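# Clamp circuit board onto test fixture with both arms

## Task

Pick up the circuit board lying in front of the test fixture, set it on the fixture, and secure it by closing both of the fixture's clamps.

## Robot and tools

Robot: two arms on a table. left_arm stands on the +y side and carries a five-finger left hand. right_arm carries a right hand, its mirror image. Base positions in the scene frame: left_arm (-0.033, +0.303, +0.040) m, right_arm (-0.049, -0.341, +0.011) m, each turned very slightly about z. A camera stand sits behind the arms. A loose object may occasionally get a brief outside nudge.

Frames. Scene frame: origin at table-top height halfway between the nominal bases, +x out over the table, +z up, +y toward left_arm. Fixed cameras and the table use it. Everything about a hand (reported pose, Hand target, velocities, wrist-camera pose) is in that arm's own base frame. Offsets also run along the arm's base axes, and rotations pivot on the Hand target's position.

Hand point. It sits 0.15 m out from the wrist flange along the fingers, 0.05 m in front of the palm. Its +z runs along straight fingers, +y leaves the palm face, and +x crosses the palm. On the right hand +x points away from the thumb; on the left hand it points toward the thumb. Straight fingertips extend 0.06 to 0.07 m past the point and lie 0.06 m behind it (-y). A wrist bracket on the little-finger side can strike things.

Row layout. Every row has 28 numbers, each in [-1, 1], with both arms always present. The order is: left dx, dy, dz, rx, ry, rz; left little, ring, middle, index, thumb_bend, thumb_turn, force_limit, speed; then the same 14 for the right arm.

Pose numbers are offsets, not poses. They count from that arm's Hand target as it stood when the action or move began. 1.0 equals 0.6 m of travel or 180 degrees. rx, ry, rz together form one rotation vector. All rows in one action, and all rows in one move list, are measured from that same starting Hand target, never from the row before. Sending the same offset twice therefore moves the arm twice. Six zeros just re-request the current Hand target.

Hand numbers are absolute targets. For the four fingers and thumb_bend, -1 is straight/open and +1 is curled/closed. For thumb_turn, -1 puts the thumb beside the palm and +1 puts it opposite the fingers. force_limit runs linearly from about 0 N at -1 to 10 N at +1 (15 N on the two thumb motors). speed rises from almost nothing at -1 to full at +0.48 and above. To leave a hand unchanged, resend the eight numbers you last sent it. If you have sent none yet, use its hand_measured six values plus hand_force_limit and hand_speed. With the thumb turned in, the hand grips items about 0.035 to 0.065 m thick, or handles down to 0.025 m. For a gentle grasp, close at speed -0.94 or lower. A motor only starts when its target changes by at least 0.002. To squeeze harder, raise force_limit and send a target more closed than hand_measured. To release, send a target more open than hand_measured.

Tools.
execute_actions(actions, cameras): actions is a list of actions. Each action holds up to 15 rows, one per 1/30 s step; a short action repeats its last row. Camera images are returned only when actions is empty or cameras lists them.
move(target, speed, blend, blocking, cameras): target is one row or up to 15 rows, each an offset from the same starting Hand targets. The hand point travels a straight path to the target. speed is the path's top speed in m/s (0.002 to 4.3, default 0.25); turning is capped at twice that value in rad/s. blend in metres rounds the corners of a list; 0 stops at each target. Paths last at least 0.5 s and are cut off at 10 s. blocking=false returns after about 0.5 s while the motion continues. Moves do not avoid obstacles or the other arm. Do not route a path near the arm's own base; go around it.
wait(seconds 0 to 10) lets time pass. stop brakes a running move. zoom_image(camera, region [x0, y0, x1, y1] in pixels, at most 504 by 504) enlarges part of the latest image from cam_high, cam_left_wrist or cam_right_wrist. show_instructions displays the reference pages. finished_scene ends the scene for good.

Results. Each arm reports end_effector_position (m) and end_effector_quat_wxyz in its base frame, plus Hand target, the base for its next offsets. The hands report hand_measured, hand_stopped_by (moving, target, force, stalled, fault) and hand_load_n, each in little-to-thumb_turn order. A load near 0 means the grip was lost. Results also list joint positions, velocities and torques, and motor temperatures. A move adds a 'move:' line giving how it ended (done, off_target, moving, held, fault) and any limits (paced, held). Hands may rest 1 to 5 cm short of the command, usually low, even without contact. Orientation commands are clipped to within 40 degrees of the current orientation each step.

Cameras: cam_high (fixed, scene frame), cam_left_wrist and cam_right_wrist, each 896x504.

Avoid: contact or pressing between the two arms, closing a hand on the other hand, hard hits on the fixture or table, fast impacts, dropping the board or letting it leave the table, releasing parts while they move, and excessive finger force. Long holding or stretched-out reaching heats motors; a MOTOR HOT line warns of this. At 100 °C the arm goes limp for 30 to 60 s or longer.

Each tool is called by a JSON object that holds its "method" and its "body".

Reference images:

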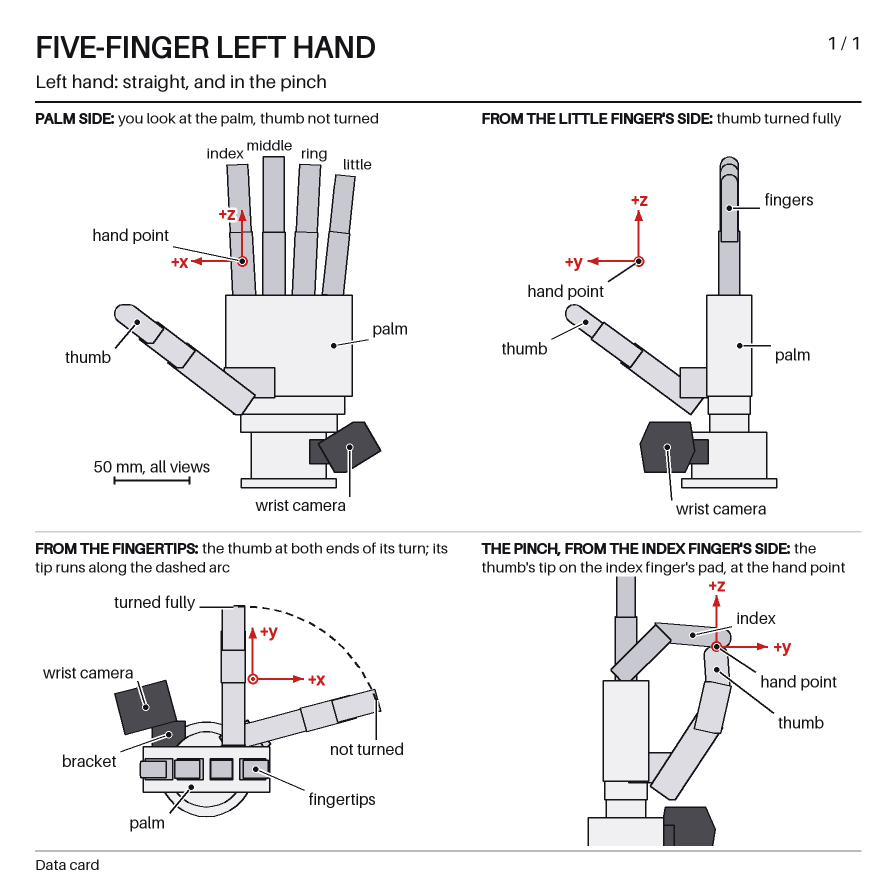

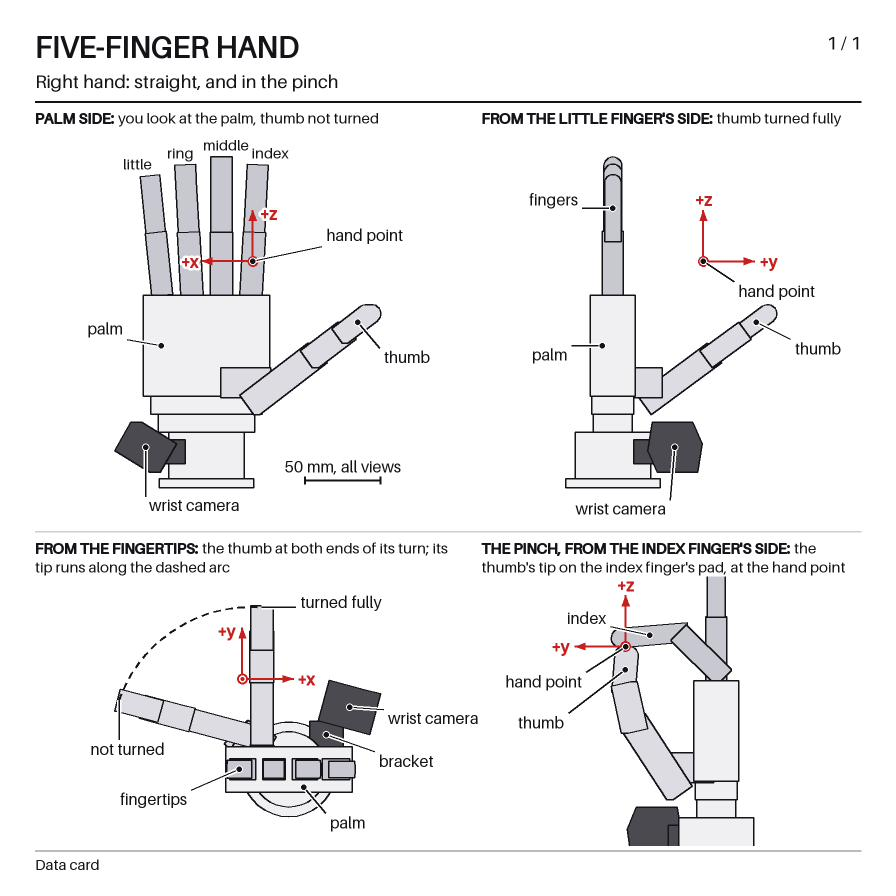

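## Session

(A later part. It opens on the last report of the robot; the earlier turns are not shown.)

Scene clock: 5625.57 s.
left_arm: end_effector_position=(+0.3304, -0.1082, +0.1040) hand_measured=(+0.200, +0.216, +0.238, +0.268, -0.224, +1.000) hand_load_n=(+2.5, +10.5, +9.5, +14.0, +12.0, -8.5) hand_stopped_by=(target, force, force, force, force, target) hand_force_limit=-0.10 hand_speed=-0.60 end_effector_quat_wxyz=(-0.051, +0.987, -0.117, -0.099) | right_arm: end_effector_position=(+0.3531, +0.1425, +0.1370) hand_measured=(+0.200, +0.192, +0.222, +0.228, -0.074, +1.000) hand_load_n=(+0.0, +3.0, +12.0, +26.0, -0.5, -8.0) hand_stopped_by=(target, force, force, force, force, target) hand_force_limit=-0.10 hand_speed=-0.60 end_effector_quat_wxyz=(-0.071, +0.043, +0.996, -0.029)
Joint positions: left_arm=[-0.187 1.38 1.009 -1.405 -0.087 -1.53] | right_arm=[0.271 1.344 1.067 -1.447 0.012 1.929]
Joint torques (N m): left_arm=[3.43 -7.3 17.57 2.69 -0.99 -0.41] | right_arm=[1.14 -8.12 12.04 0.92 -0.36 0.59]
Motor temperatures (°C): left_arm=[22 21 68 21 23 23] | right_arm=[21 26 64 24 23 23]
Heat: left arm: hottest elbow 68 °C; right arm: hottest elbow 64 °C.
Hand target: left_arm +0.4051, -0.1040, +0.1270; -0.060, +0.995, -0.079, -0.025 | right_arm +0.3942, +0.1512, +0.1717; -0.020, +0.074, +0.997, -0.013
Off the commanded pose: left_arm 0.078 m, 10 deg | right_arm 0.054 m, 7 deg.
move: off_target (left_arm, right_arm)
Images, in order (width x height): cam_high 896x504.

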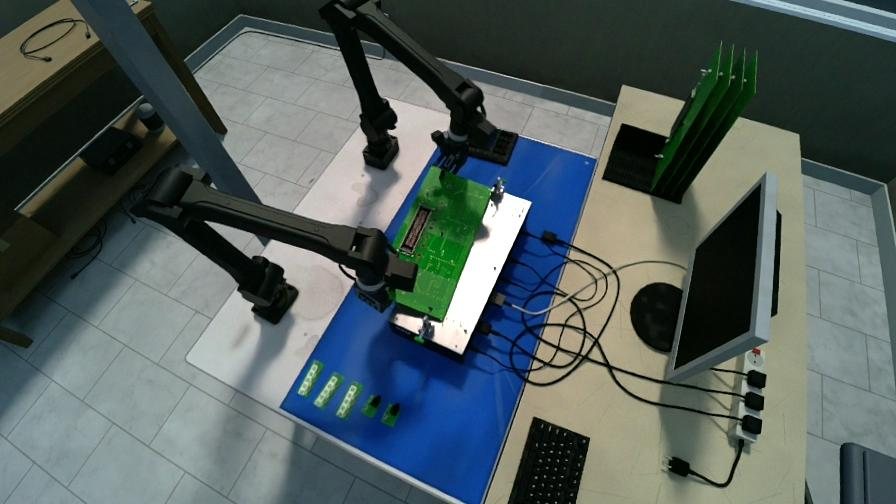

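{"method": "wait", "body": {"seconds": 0, "cameras": ["cam_left_wrist", "cam_right_wrist"]}}

Scene clock: 5646.23 s.
left_arm: end_effector_position=(+0.3304, -0.1082, +0.1040) hand_measured=(+0.200, +0.216, +0.238, +0.268, -0.224, +1.000) hand_load_n=(+2.5, +10.0, +9.5, +14.0, +12.0, -8.5) hand_stopped_by=(target, force, force, force, force, target) hand_force_limit=-0.10 hand_speed=-0.60 end_effector_quat_wxyz=(-0.051, +0.987, -0.117, -0.099) | right_arm: end_effector_position=(+0.3531, +0.1425, +0.1370) hand_measured=(+0.200, +0.192, +0.222, +0.228, -0.074, +1.000) hand_load_n=(+0.0, +3.0, +12.5, +26.5, -0.5, -8.0) hand_stopped_by=(target, force, force, force, force, target) hand_force_limit=-0.10 hand_speed=-0.60 end_effector_quat_wxyz=(-0.071, +0.043, +0.996, -0.029)
Joint positions: left_arm=[-0.187 1.38 1.009 -1.405 -0.087 -1.53] | right_arm=[0.271 1.344 1.067 -1.447 0.012 1.929]
Joint torques (N m): left_arm=[3.37 -7.24 17.55 2.69 -0.98 -0.41] | right_arm=[1.14 -8.06 12.04 0.92 -0.36 0.59]
Motor temperatures (°C): left_arm=[22 22 68 21 24 23] | right_arm=[21 27 70 24 23 24]
Heat: left arm: hottest elbow 68 °C; right arm: hottest elbow 70 °C.
Hand target: left_arm +0.4051, -0.1040, +0.1270; -0.060, +0.995, -0.079, -0.025 | right_arm +0.3942, +0.1512, +0.1717; -0.020, +0.074, +0.997, -0.013
Off the commanded pose: left_arm 0.078 m, 10 deg | right_arm 0.054 m, 7 deg.
camera_calibration:
cam_left_wrist: T_world_to_cam=[[0.464233, 0.884829, 0.0395756, -0.0648579], [0.850279, -0.457727, 0.259829, -0.352166], [0.248019, -0.0869708, -0.964843, 0.12572], [0, 0, 0, 1]] pos_world=[0.298368, -0.0928739, 0.21537]
cam_right_wrist: T_world_to_cam=[[-0.204307, 0.976772, -0.0646096, -0.0533342], [0.912167, 0.213915, 0.349558, -0.394798], [0.35526, 0.0124823, -0.934684, 0.11456], [0, 0, 0, 1]] pos_world=[0.308526, 0.135119, 0.241637]
Images, in order (width x height): cam_left_wrist 896x504, cam_right_wrist 896x504.

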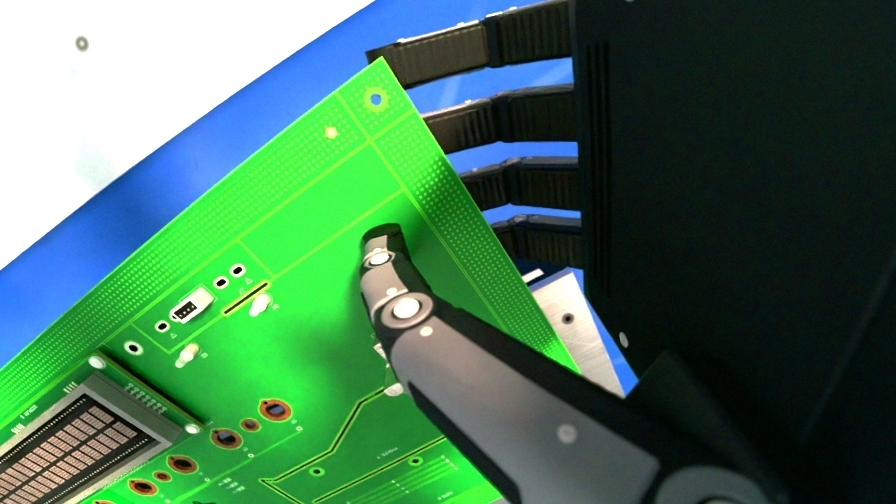

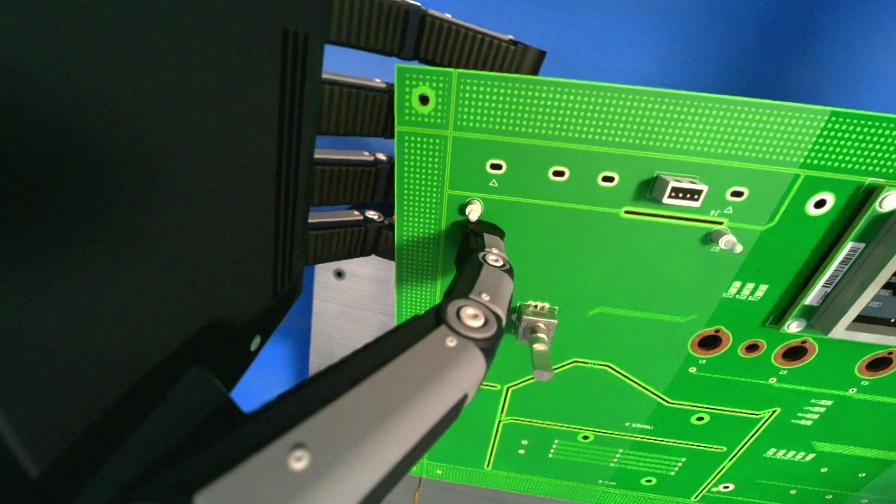

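{"method": "move", "body": {"target": [[-0.167,0,0.0,0,0,-0.02,0.2,0.62,0.62,0.62,0.35,1,-0.1,-0.6,-0.05,0,0.0,0,0,0,0.2,0.6,0.6,0.6,0.35,1,-0.1,-0.6],[-0.167,-0.027,0.0,0,0,-0.02,0.2,0.62,0.62,0.62,0.35,1,-0.1,-0.6,-0.05,-0.033,0.0,0,0,0,0.2,0.6,0.6,0.6,0.35,1,-0.1,-0.6]], "speed": 0.08, "cameras": ["cam_high"]}}

{"method": "zoom_image", "body": {"camera": "cam_high", "region": [460, 150, 530, 210]}}

{"method": "zoom_image", "body": {"camera": "cam_high", "region": [390, 270, 470, 350]}}

Scene clock: 5694.77 s.
left_arm: end_effector_position=(+0.3035, -0.1153, +0.1179) hand_measured=(+0.200, +0.216, +0.238, +0.268, -0.224, +1.000) hand_load_n=(+0.0, +0.5, +6.5, +24.5, +12.5, -2.0) hand_stopped_by=(target, force, force, force, force, target) hand_force_limit=-0.10 hand_speed=-0.60 end_effector_quat_wxyz=(-0.057, +0.993, -0.094, -0.035) | right_arm: end_effector_position=(+0.3545, +0.1375, +0.1607) hand_measured=(+0.200, +0.192, +0.222, +0.228, -0.076, +1.000) hand_load_n=(+0.0, +5.5, +18.5, +14.0, +10.5, -7.5) hand_stopped_by=(target, force, force, force, force, target) hand_force_limit=-0.10 hand_speed=-0.60 end_effector_quat_wxyz=(-0.038, +0.038, +0.998, -0.016)
Joint positions: left_arm=[-0.244 1.2 0.893 -1.352 -0.101 -1.63] | right_arm=[0.252 1.279 1.067 -1.441 0.01 1.899]
Joint torques (N m): left_arm=[-0.91 -8.12 9.66 -0.12 -0.43 0.15] | right_arm=[0.03 -8.47 6.82 0.65 -0.13 0.59]
Motor temperatures (°C): left_arm=[22 22 73 21 26 23] | right_arm=[21 27 75 24 22 24]
Heat: left arm: hottest elbow 73 °C; right arm: hottest elbow 75 °C.
Hand target: left_arm +0.3047, -0.1203, +0.1268; -0.061, +0.992, -0.110, -0.024 | right_arm +0.3643, +0.1313, +0.1717; -0.020, +0.074, +0.997, -0.013
Off the commanded pose: left_arm 0.010 m, 2 deg | right_arm 0.016 m, 5 deg.
move: off_target (right_arm)
Images, in order (width x height): cam_high 896x504.

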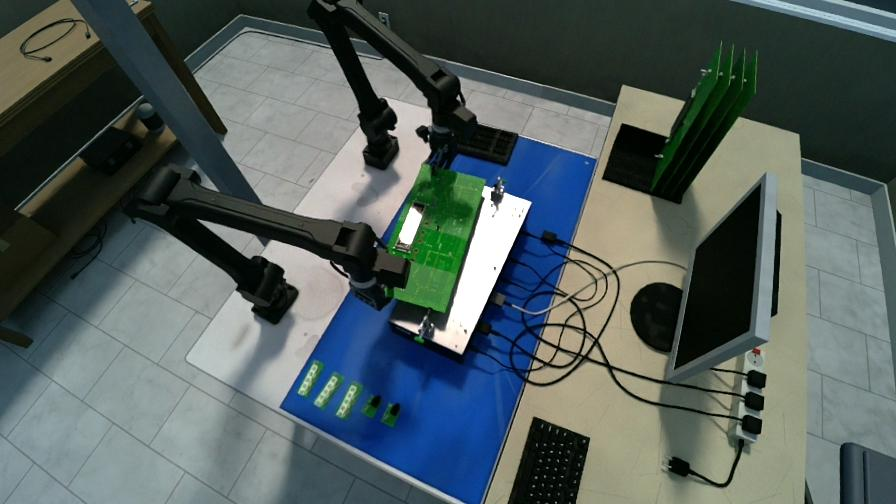

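Scaled by 7.200.

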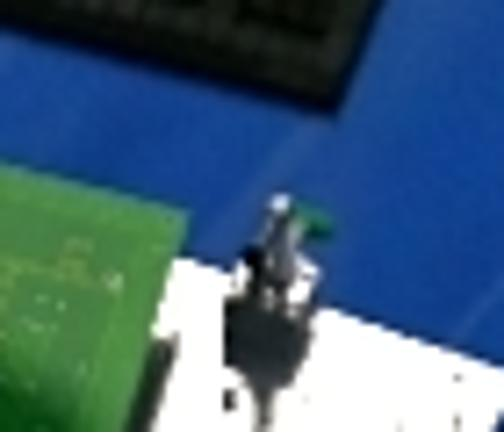

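Scaled by 6.300.

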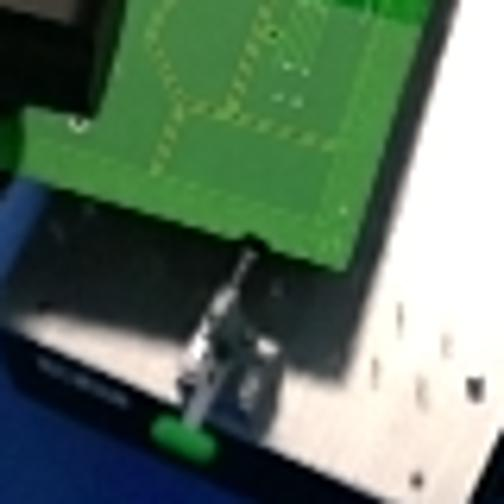

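{"method": "move", "body": {"target": [[0,0,-0.01,0,0,0,0.2,0.62,0.62,0.62,0.35,1,-0.1,-0.6,0,0.005,-0.036,0,0,0,0.2,0.6,0.6,0.6,0.35,1,-0.1,-0.6],[0.145,0.027,-0.01,0,0,-0.042,0.2,0.62,0.62,0.62,0.35,1,-0.1,-0.6,0.01,0.026,-0.03,0,0,-0.028,0.2,0.6,0.6,0.6,0.35,1,-0.1,-0.6]], "speed": 0.06, "cameras": ["cam_high"]}}

{"method": "zoom_image", "body": {"camera": "cam_high", "region": [460, 150, 530, 210]}}

{"method": "zoom_image", "body": {"camera": "cam_high", "region": [390, 270, 470, 350]}}

Scene clock: 5719.77 s.
left_arm: end_effector_position=(+0.3371, -0.1099, +0.1065) hand_measured=(+0.200, +0.216, +0.238, +0.268, -0.224, +1.000) hand_load_n=(+0.0, +13.5, +10.5, +10.0, +12.0, -5.0) hand_stopped_by=(target, force, force, force, force, target) hand_force_limit=-0.10 hand_speed=-0.60 end_effector_quat_wxyz=(-0.049, +0.977, -0.198, -0.067) | right_arm: end_effector_position=(+0.3544, +0.1406, +0.1433) hand_measured=(+0.200, +0.192, +0.222, +0.228, -0.076, +1.000) hand_load_n=(+0.0, +6.5, +12.0, +20.0, +9.0, -7.5) hand_stopped_by=(target, force, force, force, force, target) hand_force_limit=-0.10 hand_speed=-0.60 end_effector_quat_wxyz=(-0.039, +0.074, +0.996, -0.020)
Joint positions: left_arm=[-0.185 1.37 1.009 -1.343 -0.1 -1.363] | right_arm=[0.274 1.286 1.028 -1.4 0.012 1.994]
Joint torques (N m): left_arm=[3.19 -6.83 15.5 2.13 -0.94 -0.13] | right_arm=[2.43 -6.95 7.75 0.94 -0.55 0.93]
Motor temperatures (°C): left_arm=[22 21 72 21 24 23] | right_arm=[21 27 65 24 22 24]
Heat: left arm: hottest elbow 72 °C; right arm: hottest elbow 65 °C.
Hand target: left_arm +0.3919, -0.1040, +0.1208; -0.062, +0.982, -0.175, -0.020 | right_arm +0.3702, +0.1469, +0.1536; -0.020, +0.117, +0.993, -0.012
Off the commanded pose: left_arm 0.057 m, 6 deg | right_arm 0.020 m, 5 deg.
move: off_target (left_arm, right_arm)
Images, in order (width x height): cam_high 896x504.

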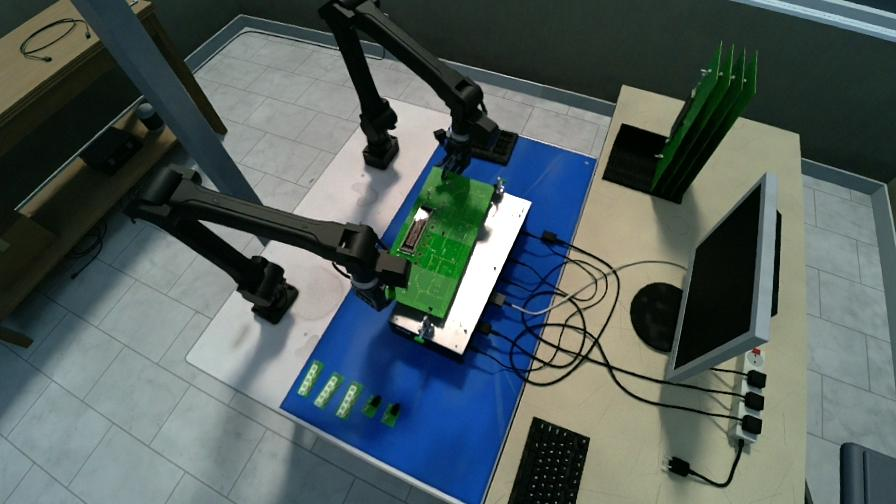

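Scaled by 7.200.

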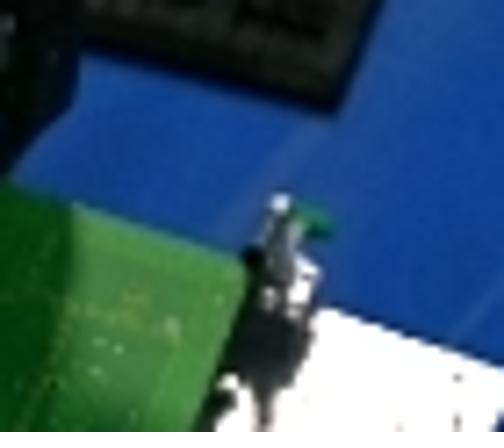

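Scaled by 6.300.

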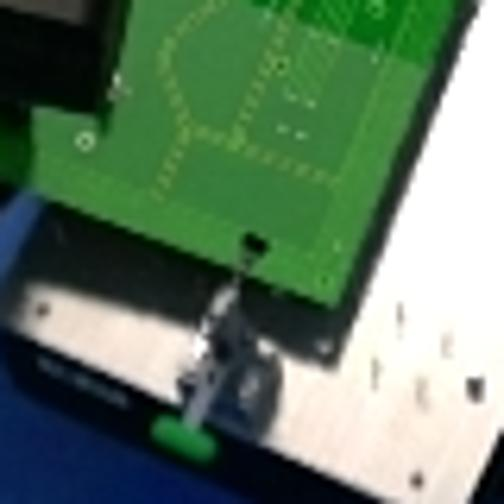

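{"method": "move", "body": {"target": [[-0.128,-0.0133,0.003,0,0,0,0.2,0.62,0.62,0.62,0.35,1,-0.1,-0.6,-0.1087,-0.0067,0.019,0,0,0,0.2,0.6,0.6,0.6,0.35,1,-0.1,-0.6],[-0.068,-0.0117,0.003,0,0,0,0.2,0.62,0.62,0.62,0.35,1,-0.1,-0.6,-0.043,-0.005,0.023,0,0,0,0.2,0.6,0.6,0.6,0.35,1,-0.1,-0.6]], "speed": 0.07, "cameras": ["cam_high"]}}

{"method": "zoom_image", "body": {"camera": "cam_high", "region": [460, 150, 530, 210]}}

{"method": "zoom_image", "body": {"camera": "cam_high", "region": [390, 270, 470, 350]}}

Scene clock: 5738.03 s.
left_arm: end_effector_position=(+0.3203, -0.1104, +0.1038) hand_measured=(+0.200, +0.216, +0.238, +0.268, -0.224, +1.000) hand_load_n=(+0.0, +2.0, +8.5, +22.5, +11.0, -9.5) hand_stopped_by=(target, force, force, force, force, target) hand_force_limit=-0.10 hand_speed=-0.60 end_effector_quat_wxyz=(-0.059, +0.977, -0.196, -0.052) | right_arm: end_effector_position=(+0.3175, +0.1393, +0.1405) hand_measured=(+0.200, +0.192, +0.222, +0.228, -0.076, +1.000) hand_load_n=(+0.0, +5.5, +13.0, +19.0, +9.5, -6.5) hand_stopped_by=(target, force, force, force, force, target) hand_force_limit=-0.10 hand_speed=-0.60 end_effector_quat_wxyz=(-0.055, +0.097, +0.993, -0.023)
Joint positions: left_arm=[-0.207 1.307 0.946 -1.316 -0.117 -1.388] | right_arm=[0.304 1.209 0.957 -1.438 -0.001 2.069]
Joint torques (N m): left_arm=[1.79 -8.18 13.22 0.57 -0.25 -0.24] | right_arm=[0.67 -5.95 10.62 0.57 -0.19 0.3]
Motor temperatures (°C): left_arm=[22 22 72 21 25 23] | right_arm=[21 27 62 24 23 25]
Heat: left arm: hottest elbow 72 °C; right arm: hottest elbow 62 °C.
Hand target: left_arm +0.3510, -0.1110, +0.1226; -0.062, +0.982, -0.175, -0.020 | right_arm +0.3444, +0.1440, +0.1673; -0.020, +0.117, +0.993, -0.012
Off the commanded pose: left_arm 0.036 m, 4 deg | right_arm 0.038 m, 5 deg.
joint sent to its limit (right arm) — joint 6 (wrist roll), upper limit. The joint targets still meet the commanded pose.
move: off_target (left_arm, right_arm)
Images, in order (width x height): cam_high 896x504.

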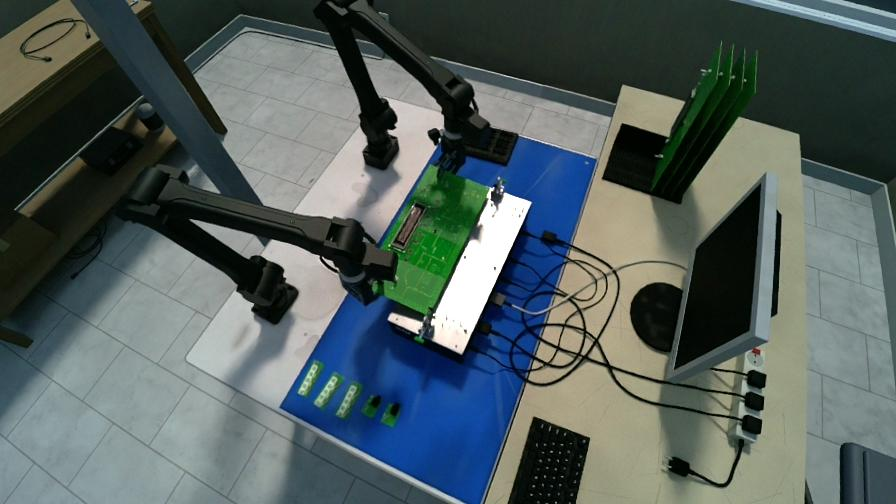

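Scaled by 7.200.

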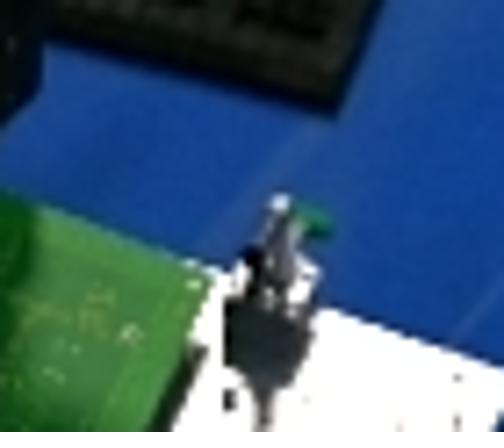

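Scaled by 6.300.

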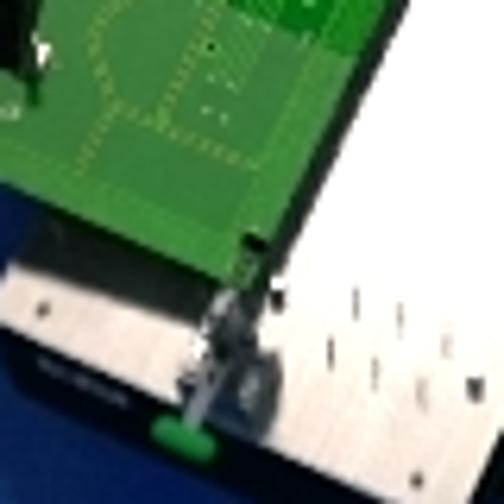

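{"method": "move", "body": {"target": [0.095,-0.006,0.003,0,0,-0.006,0.2,0.62,0.62,0.62,0.35,1,-0.1,-0.6,0.075,-0.004,0.005,0,0,0,0.2,0.6,0.6,0.6,0.35,1,-0.1,-0.6], "speed": 0.06, "cameras": ["cam_high"]}}

{"method": "zoom_image", "body": {"camera": "cam_high", "region": [460, 150, 530, 210]}}

{"method": "zoom_image", "body": {"camera": "cam_high", "region": [390, 270, 470, 350]}}

Scene clock: 5747.67 s.
left_arm: end_effector_position=(+0.3319, -0.1154, +0.1033) hand_measured=(+0.200, +0.216, +0.238, +0.268, -0.224, +1.000) hand_load_n=(+0.5, +11.5, +9.0, +10.0, +17.0, -6.5) hand_stopped_by=(target, force, force, force, force, target) hand_force_limit=-0.10 hand_speed=-0.60 end_effector_quat_wxyz=(-0.046, +0.972, -0.212, -0.095) | right_arm: end_effector_position=(+0.3475, +0.1350, +0.1371) hand_measured=(+0.200, +0.192, +0.222, +0.228, -0.076, +1.000) hand_load_n=(+0.0, +7.0, +10.0, +22.5, +9.0, -7.0) hand_stopped_by=(target, force, force, force, force, target) hand_force_limit=-0.10 hand_speed=-0.60 end_effector_quat_wxyz=(-0.067, +0.074, +0.995, -0.028)
Joint positions: left_arm=[-0.2 1.409 1.033 -1.385 -0.095 -1.351] | right_arm=[0.261 1.311 1.037 -1.442 0.009 1.981]
Joint torques (N m): left_arm=[2.9 -7.59 17.7 3.06 -1.11 -0.25] | right_arm=[0.91 -7.18 12.11 0.81 -0.46 0.79]
Motor temperatures (°C): left_arm=[22 21 71 21 25 23] | right_arm=[21 27 61 24 22 24]
Heat: left arm: hottest elbow 71 °C; right arm: hottest elbow 61 °C.
Hand target: left_arm +0.4080, -0.1147, +0.1244; -0.062, +0.981, -0.185, -0.019 | right_arm +0.3894, +0.1415, +0.1705; -0.020, +0.117, +0.993, -0.012
Off the commanded pose: left_arm 0.079 m, 9 deg | right_arm 0.054 m, 8 deg.
move: off_target (left_arm, right_arm)
Images, in order (width x height): cam_high 896x504.

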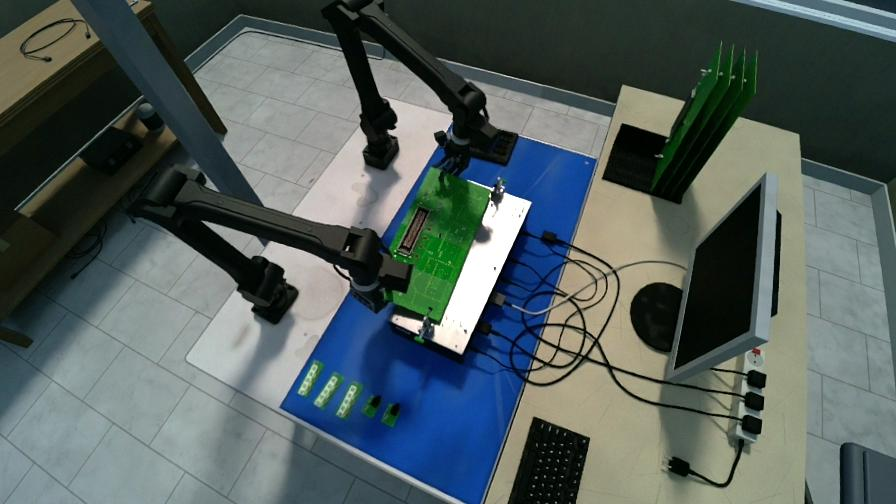

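Scaled by 7.200.

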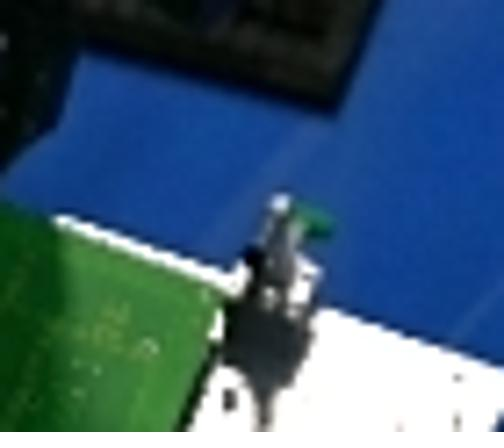

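Scaled by 6.300.

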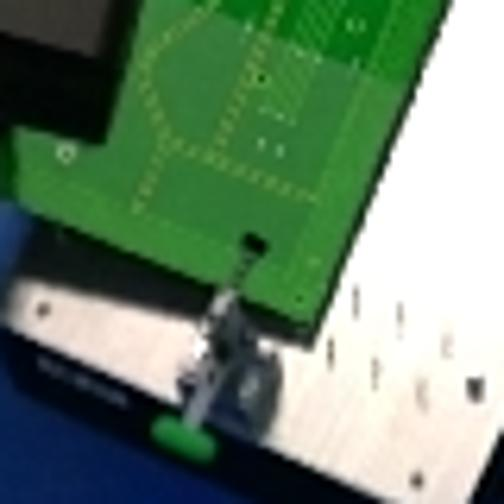

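{"method": "move", "body": {"target": [[-0.1417,0.007,0,0,0,0,0.2,0.62,0.62,0.62,0.35,1,-0.1,-0.6,-0.134,0.007,0,0,0,0,0.2,0.6,0.6,0.6,0.35,1,-0.1,-0.6],[-0.1417,0.0107,0.031,0,0,0,0.2,0.62,0.62,0.62,0.35,1,-0.1,-0.6,-0.134,0.0097,0.0285,0,0,0,0.2,0.6,0.6,0.6,0.35,1,-0.1,-0.6],[-0.085,0.0145,0.031,0,0,0,0.2,0.62,0.62,0.62,0.35,1,-0.1,-0.6,-0.077,0.0127,0.0285,0,0,0,0.2,0.6,0.6,0.6,0.35,1,-0.1,-0.6]], "speed": 0.07, "cameras": ["cam_high"]}}

{"method": "zoom_image", "body": {"camera": "cam_high", "region": [460, 150, 530, 210]}}

{"method": "zoom_image", "body": {"camera": "cam_high", "region": [390, 270, 470, 350]}}

Scene clock: 5785.10 s.
left_arm: end_effector_position=(+0.3278, -0.1057, +0.1228) hand_measured=(+0.200, +0.216, +0.238, +0.268, -0.226, +1.000) hand_load_n=(+0.0, +1.5, +7.5, +22.0, +15.0, -14.5) hand_stopped_by=(target, force, force, force, force, target) hand_force_limit=-0.10 hand_speed=-0.60 end_effector_quat_wxyz=(-0.060, +0.976, -0.201, -0.052) | right_arm: end_effector_position=(+0.3195, +0.1434, +0.1599) hand_measured=(+0.200, +0.192, +0.222, +0.228, -0.076, +1.000) hand_load_n=(+0.0, +4.5, +14.0, +18.5, +9.5, -5.0) hand_stopped_by=(target, force, force, force, force, target) hand_force_limit=-0.10 hand_speed=-0.60 end_effector_quat_wxyz=(-0.056, +0.100, +0.993, -0.021)
Joint positions: left_arm=[-0.19 1.307 0.998 -1.364 -0.121 -1.36] | right_arm=[0.313 1.205 1.005 -1.491 -0.006 2.085]
Joint torques (N m): left_arm=[1.85 -8.47 13.55 0.46 -0.18 -0.16] | right_arm=[0.79 -6.18 10.65 0.54 -0.22 0.16]
Motor temperatures (°C): left_arm=[22 21 86 21 27 23] | right_arm=[21 27 63 24 23 25]
Heat: left arm: hottest elbow 86 °C; right arm: hottest elbow 63 °C. Fold the left arm in close to its base, or ease its load, before you think long.
Hand target: left_arm +0.3570, -0.1060, +0.1430; -0.062, +0.981, -0.185, -0.019 | right_arm +0.3432, +0.1492, +0.1876; -0.020, +0.117, +0.993, -0.012
Off the commanded pose: left_arm 0.036 m, 4 deg | right_arm 0.037 m, 5 deg.
MOTOR HOT: joint 3 (elbow) of the left arm reports 86 °C; the controller stops that arm at 100 °C. To cool a motor, set the load down, stop pushing, or move to a pose that needs little force.
joint sent to its limit (right arm) — joint 6 (wrist roll), upper limit. The joint targets still meet the commanded pose.
move: off_target (left_arm, right_arm)
Images, in order (width x height): cam_high 896x504.

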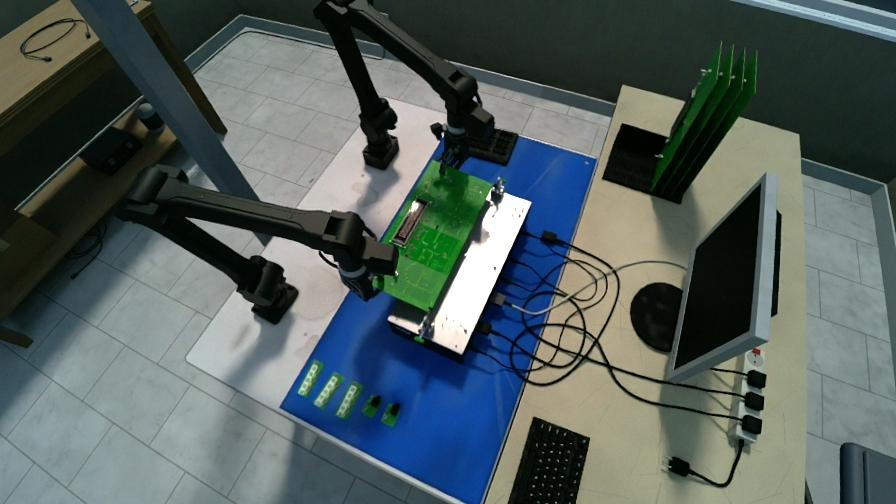

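Scaled by 7.200.

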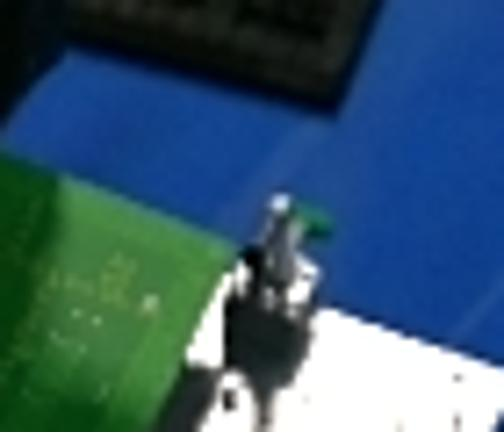

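Scaled by 6.300.

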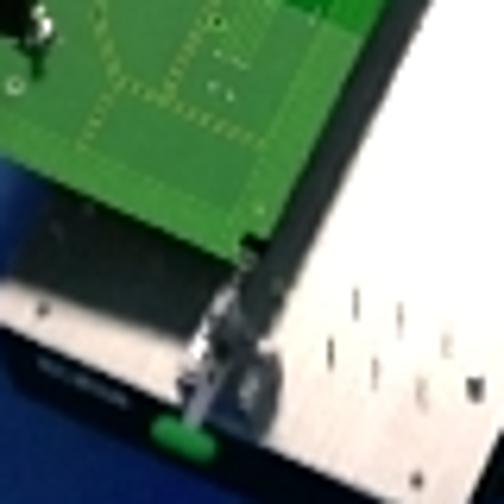

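{"method": "move", "body": {"target": [-0.042,0,-0.03,0,0,0,0.2,0.62,0.62,0.62,0.35,1,-0.1,-0.6,-0.034,-0.005,-0.038,0,0,0,0.2,0.6,0.6,0.6,0.35,1,-0.1,-0.6], "speed": 0.08}}

Scene clock: 5790.37 s.
left_arm: end_effector_position=(+0.3232, -0.1056, +0.1130) hand_measured=(+0.200, +0.216, +0.238, +0.268, -0.226, +1.000) hand_load_n=(+0.0, +3.0, +8.0, +20.5, +15.5, -14.5) hand_stopped_by=(target, force, force, force, force, target) hand_force_limit=-0.10 hand_speed=-0.60 end_effector_quat_wxyz=(-0.058, +0.977, -0.199, -0.043) | right_arm: end_effector_position=(+0.3183, +0.1431, +0.1538) hand_measured=(+0.200, +0.192, +0.222, +0.228, -0.076, +1.000) hand_load_n=(+0.0, +2.5, +17.0, +19.0, +10.0, -5.5) hand_stopped_by=(target, force, force, force, force, target) hand_force_limit=-0.10 hand_speed=-0.60 end_effector_quat_wxyz=(-0.042, +0.100, +0.994, -0.015)
Joint positions: left_arm=[-0.19 1.29 0.956 -1.322 -0.117 -1.363] | right_arm=[0.313 1.183 0.969 -1.447 -0.006 2.084]
Joint torques (N m): left_arm=[0.62 -10.52 9.2 0.53 -0.29 -0.26] | right_arm=[1.44 -7.36 6.54 0.85 -0.37 0.17]
Motor temperatures (°C): left_arm=[22 21 84 21 26 23] | right_arm=[21 27 65 24 23 24]
Heat: left arm: hottest elbow 84 °C; right arm: hottest elbow 65 °C. Fold the left arm in close to its base, or ease its load, before you think long.
Hand target: left_arm +0.3318, -0.1060, +0.1251; -0.062, +0.981, -0.185, -0.019 | right_arm +0.3228, +0.1462, +0.1647; -0.020, +0.117, +0.993, -0.012
Off the commanded pose: left_arm 0.015 m, 3 deg | right_arm 0.012 m, 3 deg.
MOTOR HOT: still on. Joint 3 (elbow) of the left arm reports 84 °C.
joint sent to its limit (right arm) — joint 6 (wrist roll), upper limit. The joint targets still meet the commanded pose.
move: off_target (left_arm, right_arm)

{"method": "move", "body": {"target": [[0.102,-0.006,0.03,0,0,0,0.2,0.62,0.62,0.62,0.35,1,-0.1,-0.6,0.0937,-0.002,0.039,0,0,0,0.2,0.6,0.6,0.6,0.35,1,-0.1,-0.6],[0.075,-0.006,0.012,0,0,0,0.2,0.62,0.62,0.62,0.35,1,-0.1,-0.6,0.07,-0.002,0.014,0,0,0,0.2,0.6,0.6,0.6,0.35,1,-0.1,-0.6]], "speed": 0.07, "cameras": ["cam_high"]}}

{"method": "zoom_image", "body": {"camera": "cam_high", "region": [460, 150, 530, 210]}}

{"method": "zoom_image", "body": {"camera": "cam_high", "region": [390, 270, 470, 350]}}

Scene clock: 5802.00 s.
left_arm: end_effector_position=(+0.3385, -0.1096, +0.1190) hand_measured=(+0.200, +0.216, +0.238, +0.268, -0.226, +1.000) hand_load_n=(+0.0, +6.0, +8.0, +17.0, +16.0, -9.5) hand_stopped_by=(target, force, force, force, force, target) hand_force_limit=-0.10 hand_speed=-0.60 end_effector_quat_wxyz=(-0.053, +0.975, -0.200, -0.076) | right_arm: end_effector_position=(+0.3442, +0.1396, +0.1565) hand_measured=(+0.200, +0.192, +0.222, +0.228, -0.076, +1.000) hand_load_n=(+0.0, +4.5, +11.5, +24.5, +9.0, -5.5) hand_stopped_by=(target, force, force, force, force, target) hand_force_limit=-0.10 hand_speed=-0.60 end_effector_quat_wxyz=(-0.060, +0.086, +0.994, -0.028)
Joint positions: left_arm=[-0.187 1.376 1.049 -1.395 -0.107 -1.361] | right_arm=[0.282 1.28 1.061 -1.484 0.008 2.026]
Joint torques (N m): left_arm=[1.61 -10.17 11.7 3.03 -0.65 -0.16] | right_arm=[1.73 -8.59 7.57 1.8 -0.41 0.66]
Motor temperatures (°C): left_arm=[22 22 79 21 25 23] | right_arm=[21 27 62 24 23 24]
Heat: left arm: hottest elbow 79 °C; right arm: hottest elbow 62 °C.
Hand target: left_arm +0.3769, -0.1096, +0.1323; -0.062, +0.981, -0.185, -0.019 | right_arm +0.3649, +0.1450, +0.1732; -0.020, +0.117, +0.993, -0.012
Off the commanded pose: left_arm 0.041 m, 7 deg | right_arm 0.027 m, 6 deg.
MOTOR HOT: cleared for the motors of the left arm.
move: off_target (left_arm, right_arm)
Images, in order (width x height): cam_high 896x504.

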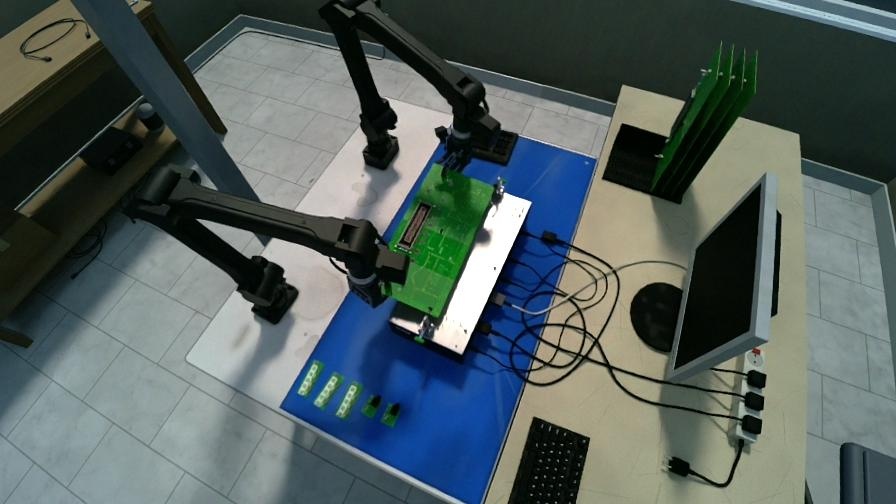

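Scaled by 7.200.

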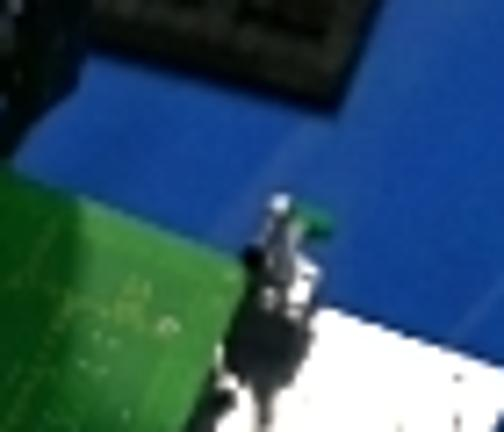

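Scaled by 6.300.

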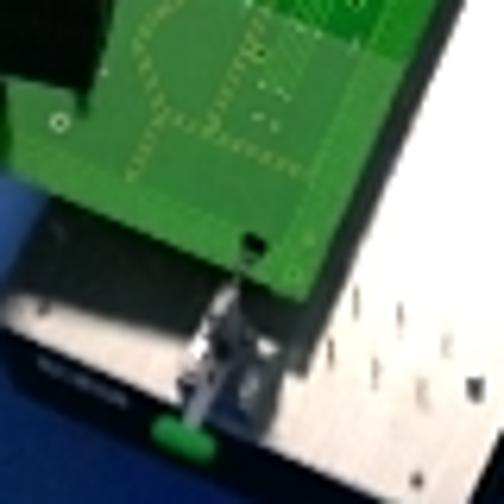

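{"method": "move", "body": {"target": [[-0.0815,-0.0123,0.008,0,0,0,0.2,0.62,0.62,0.62,0.35,1,-0.1,-0.6,-0.0865,-0.008,0.012,0,0,0,0.2,0.6,0.6,0.6,0.35,1,-0.1,-0.6],[0.027,-0.008,0.016,0,0,0,0.2,0.62,0.62,0.62,0.35,1,-0.1,-0.6,0.0235,-0.0067,0.023,0,0,0,0.2,0.6,0.6,0.6,0.35,1,-0.1,-0.6],[0.01,-0.008,0.003,0,0,0,0.2,0.62,0.62,0.62,0.35,1,-0.1,-0.6,0.007,-0.0067,0.005,0,0,0,0.2,0.6,0.6,0.6,0.35,1,-0.1,-0.6]], "speed": 0.07, "cameras": ["cam_high"]}}

{"method": "zoom_image", "body": {"camera": "cam_high", "region": [460, 150, 530, 210]}}

{"method": "zoom_image", "body": {"camera": "cam_high", "region": [390, 270, 470, 350]}}

Scene clock: 5892.90 s.
left_arm: end_effector_position=(+0.3383, -0.1133, +0.1174) hand_measured=(+0.200, +0.216, +0.238, +0.268, -0.226, +1.000) hand_load_n=(+0.0, +5.5, +8.0, +17.5, +16.0, -8.5) hand_stopped_by=(target, force, force, force, force, target) hand_force_limit=-0.10 hand_speed=-0.60 end_effector_quat_wxyz=(-0.055, +0.975, -0.201, -0.077) | right_arm: end_effector_position=(+0.3438, +0.1359, +0.1531) hand_measured=(+0.200, +0.192, +0.222, +0.228, -0.076, +1.000) hand_load_n=(+0.0, +5.0, +10.5, +23.5, +9.0, -5.5) hand_stopped_by=(target, force, force, force, force, target) hand_force_limit=-0.10 hand_speed=-0.60 end_effector_quat_wxyz=(-0.064, +0.086, +0.994, -0.028)
Joint positions: left_arm=[-0.2 1.381 1.05 -1.394 -0.11 -1.372] | right_arm=[0.271 1.283 1.055 -1.482 0.009 2.016]
Joint torques (N m): left_arm=[1.9 -9.52 13.26 2.69 -0.54 -0.15] | right_arm=[1.38 -8.47 8.81 1.48 -0.39 0.63]
Motor temperatures (°C): left_arm=[22 22 70 21 25 22] | right_arm=[21 27 58 24 23 25]
Heat: left arm: hottest elbow 70 °C; right arm: hottest elbow 58 °C.
Hand target: left_arm +0.3827, -0.1143, +0.1341; -0.062, +0.981, -0.185, -0.019 | right_arm +0.3690, +0.1410, +0.1762; -0.020, +0.117, +0.993, -0.012
Off the commanded pose: left_arm 0.048 m, 7 deg | right_arm 0.035 m, 6 deg.
move: off_target (left_arm, right_arm)
Images, in order (width x height): cam_high 896x504.

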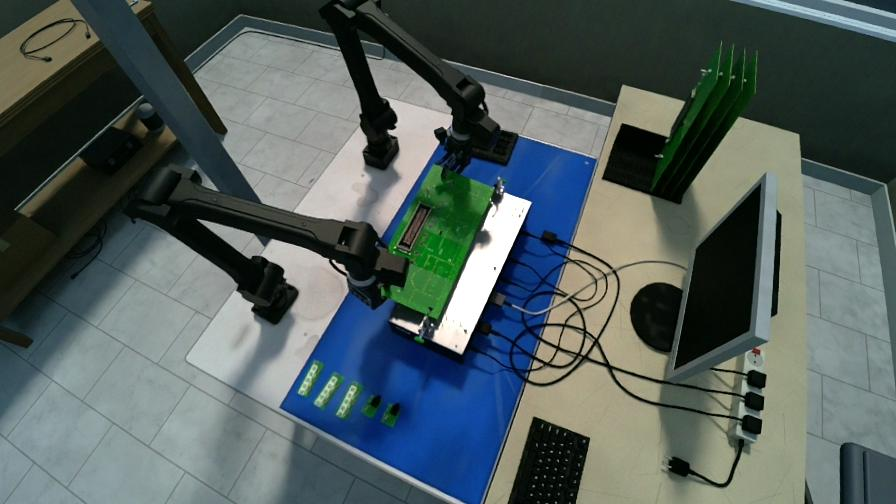

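Scaled by 7.200.

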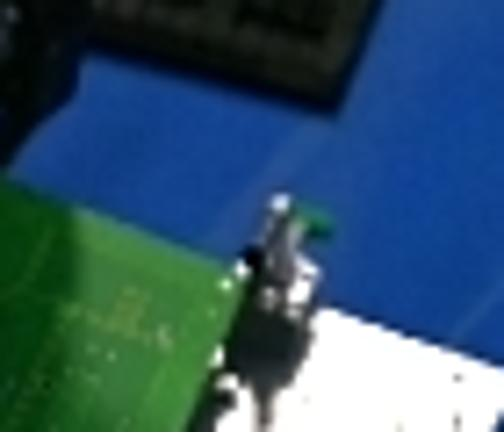

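Scaled by 6.300.

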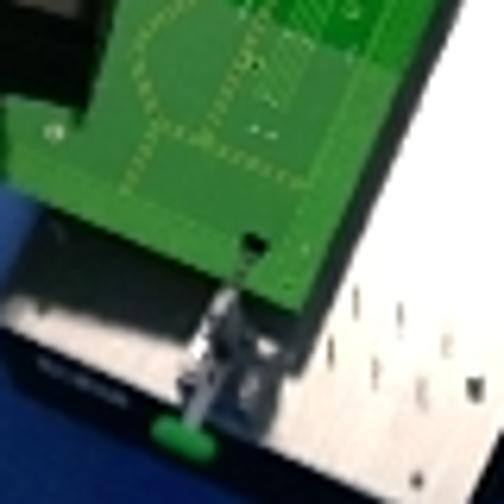

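{"method": "move", "body": {"target": [[-0.091,-0.0195,0.005,0,0,0,0.2,0.62,0.62,0.62,0.35,1,-0.1,-0.6,-0.0933,-0.03,0.008,0,0,0,0.2,0.6,0.6,0.6,0.35,1,-0.1,-0.6],[0.017,-0.017,0.013,0,0,0,0.2,0.62,0.62,0.62,0.35,1,-0.1,-0.6,0.0167,-0.0275,0.018,0,0,0,0.2,0.6,0.6,0.6,0.35,1,-0.1,-0.6],[-0.0095,-0.017,-0.003,0,0,0,0.2,0.62,0.62,0.62,0.35,1,-0.1,-0.6,-0.007,-0.0275,-0.005,0,0,0,0.2,0.6,0.6,0.6,0.35,1,-0.1,-0.6]], "speed": 0.07, "cameras": ["all"]}}

{"method": "zoom_image", "body": {"camera": "cam_high", "region": [460, 150, 530, 210]}}

{"method": "zoom_image", "body": {"camera": "cam_high", "region": [390, 270, 470, 350]}}

Scene clock: 5905.23 s.
left_arm: end_effector_position=(+0.3527, -0.1230, +0.1177) hand_measured=(+0.200, +0.216, +0.238, +0.268, -0.224, +1.000) hand_load_n=(+0.0, +0.5, +7.0, +23.5, +9.0, -15.0) hand_stopped_by=(target, force, force, force, force, target) hand_force_limit=-0.10 hand_speed=-0.60 end_effector_quat_wxyz=(-0.058, +0.973, -0.215, -0.062) | right_arm: end_effector_position=(+0.3225, +0.1251, +0.1546) hand_measured=(+0.200, +0.192, +0.222, +0.230, -0.076, +1.000) hand_load_n=(+0.5, +6.0, +18.5, +12.5, +8.0, -5.5) hand_stopped_by=(target, force, force, force, force, target) hand_force_limit=-0.10 hand_speed=-0.60 end_effector_quat_wxyz=(-0.084, +0.099, +0.991, -0.027)
Joint positions: left_arm=[-0.221 1.405 1.077 -1.369 -0.116 -1.364] | right_arm=[0.249 1.243 1.024 -1.527 -0.007 2.018]
Joint torques (N m): left_arm=[1.26 -11.81 10.21 1.81 -0.22 -0.47] | right_arm=[-0.38 -6.59 9.22 3.02 0.42 0.26]
Motor temperatures (°C): left_arm=[22 22 71 21 25 22] | right_arm=[21 27 58 24 23 25]
Heat: left arm: hottest elbow 71 °C; right arm: hottest elbow 58 °C.
Hand target: left_arm +0.3771, -0.1246, +0.1323; -0.062, +0.981, -0.185, -0.019 | right_arm +0.3648, +0.1244, +0.1731; -0.020, +0.117, +0.993, -0.012
Off the commanded pose: left_arm 0.028 m, 6 deg | right_arm 0.046 m, 8 deg.
move: off_target (left_arm, right_arm)
camera_calibration:
cam_left_wrist: T_world_to_cam=[[0.628992, 0.774807, 0.0635841, -0.137158], [0.724324, -0.613782, 0.314047, -0.362612], [0.282352, -0.151477, -0.947276, 0.109944], [0, 0, 0, 1]] pos_world=[0.317878, -0.0996396, 0.226746]
cam_right_wrist: T_world_to_cam=[[-0.0939726, 0.993571, -0.0631386, -0.0793153], [0.937807, 0.10963, 0.329391, -0.361444], [0.334195, -0.0282581, -0.94208, 0.155156], [0, 0, 0, 1]] pos_world=[0.279659, 0.122815, 0.260218]

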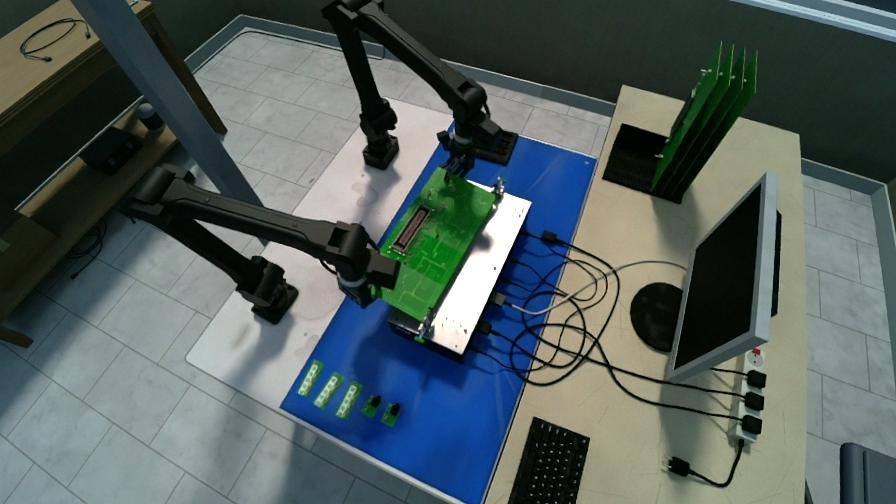

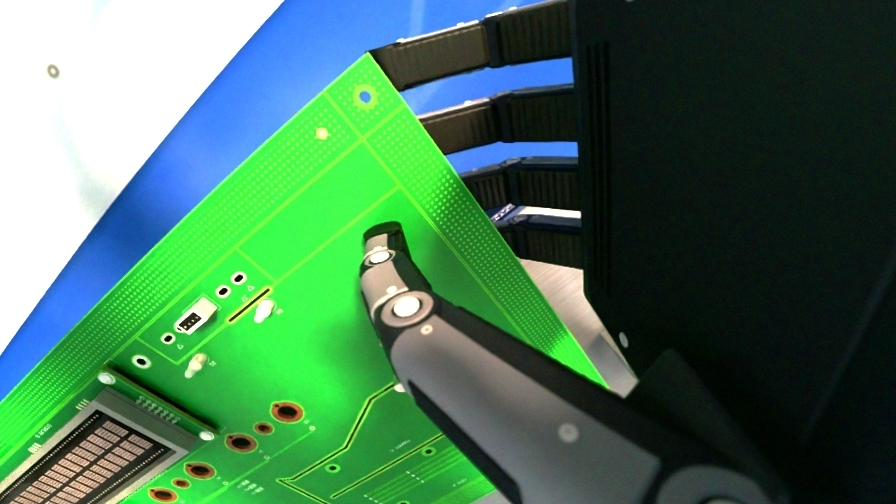

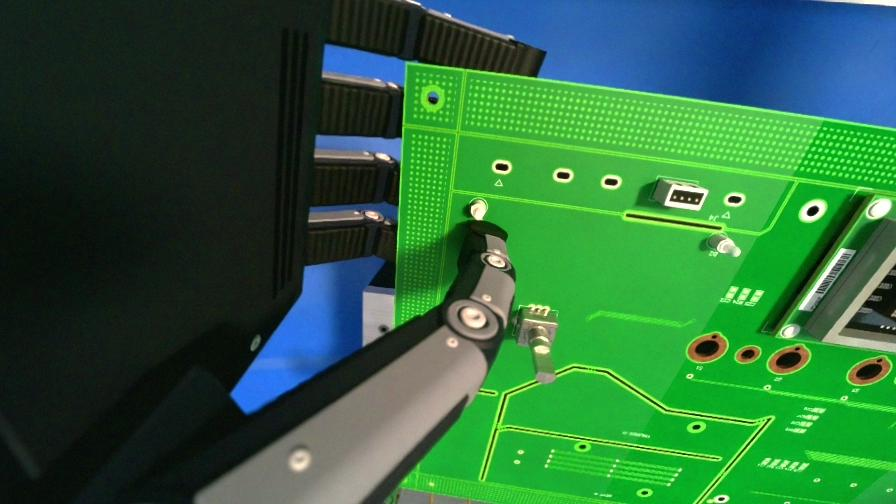

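Scaled by 7.200.

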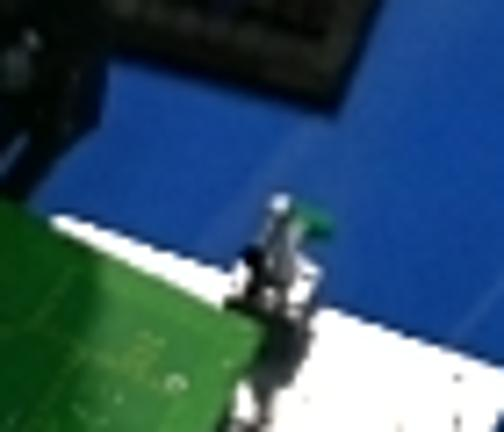

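Scaled by 6.300.

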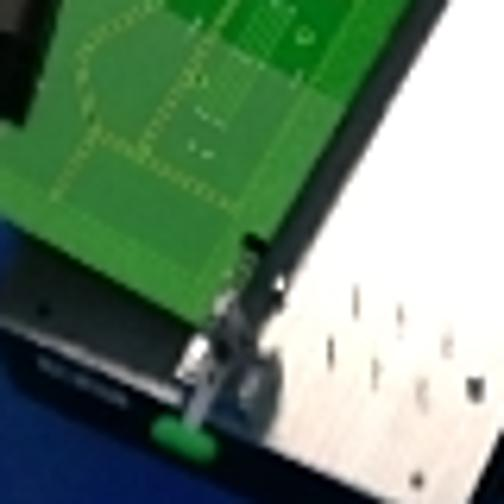

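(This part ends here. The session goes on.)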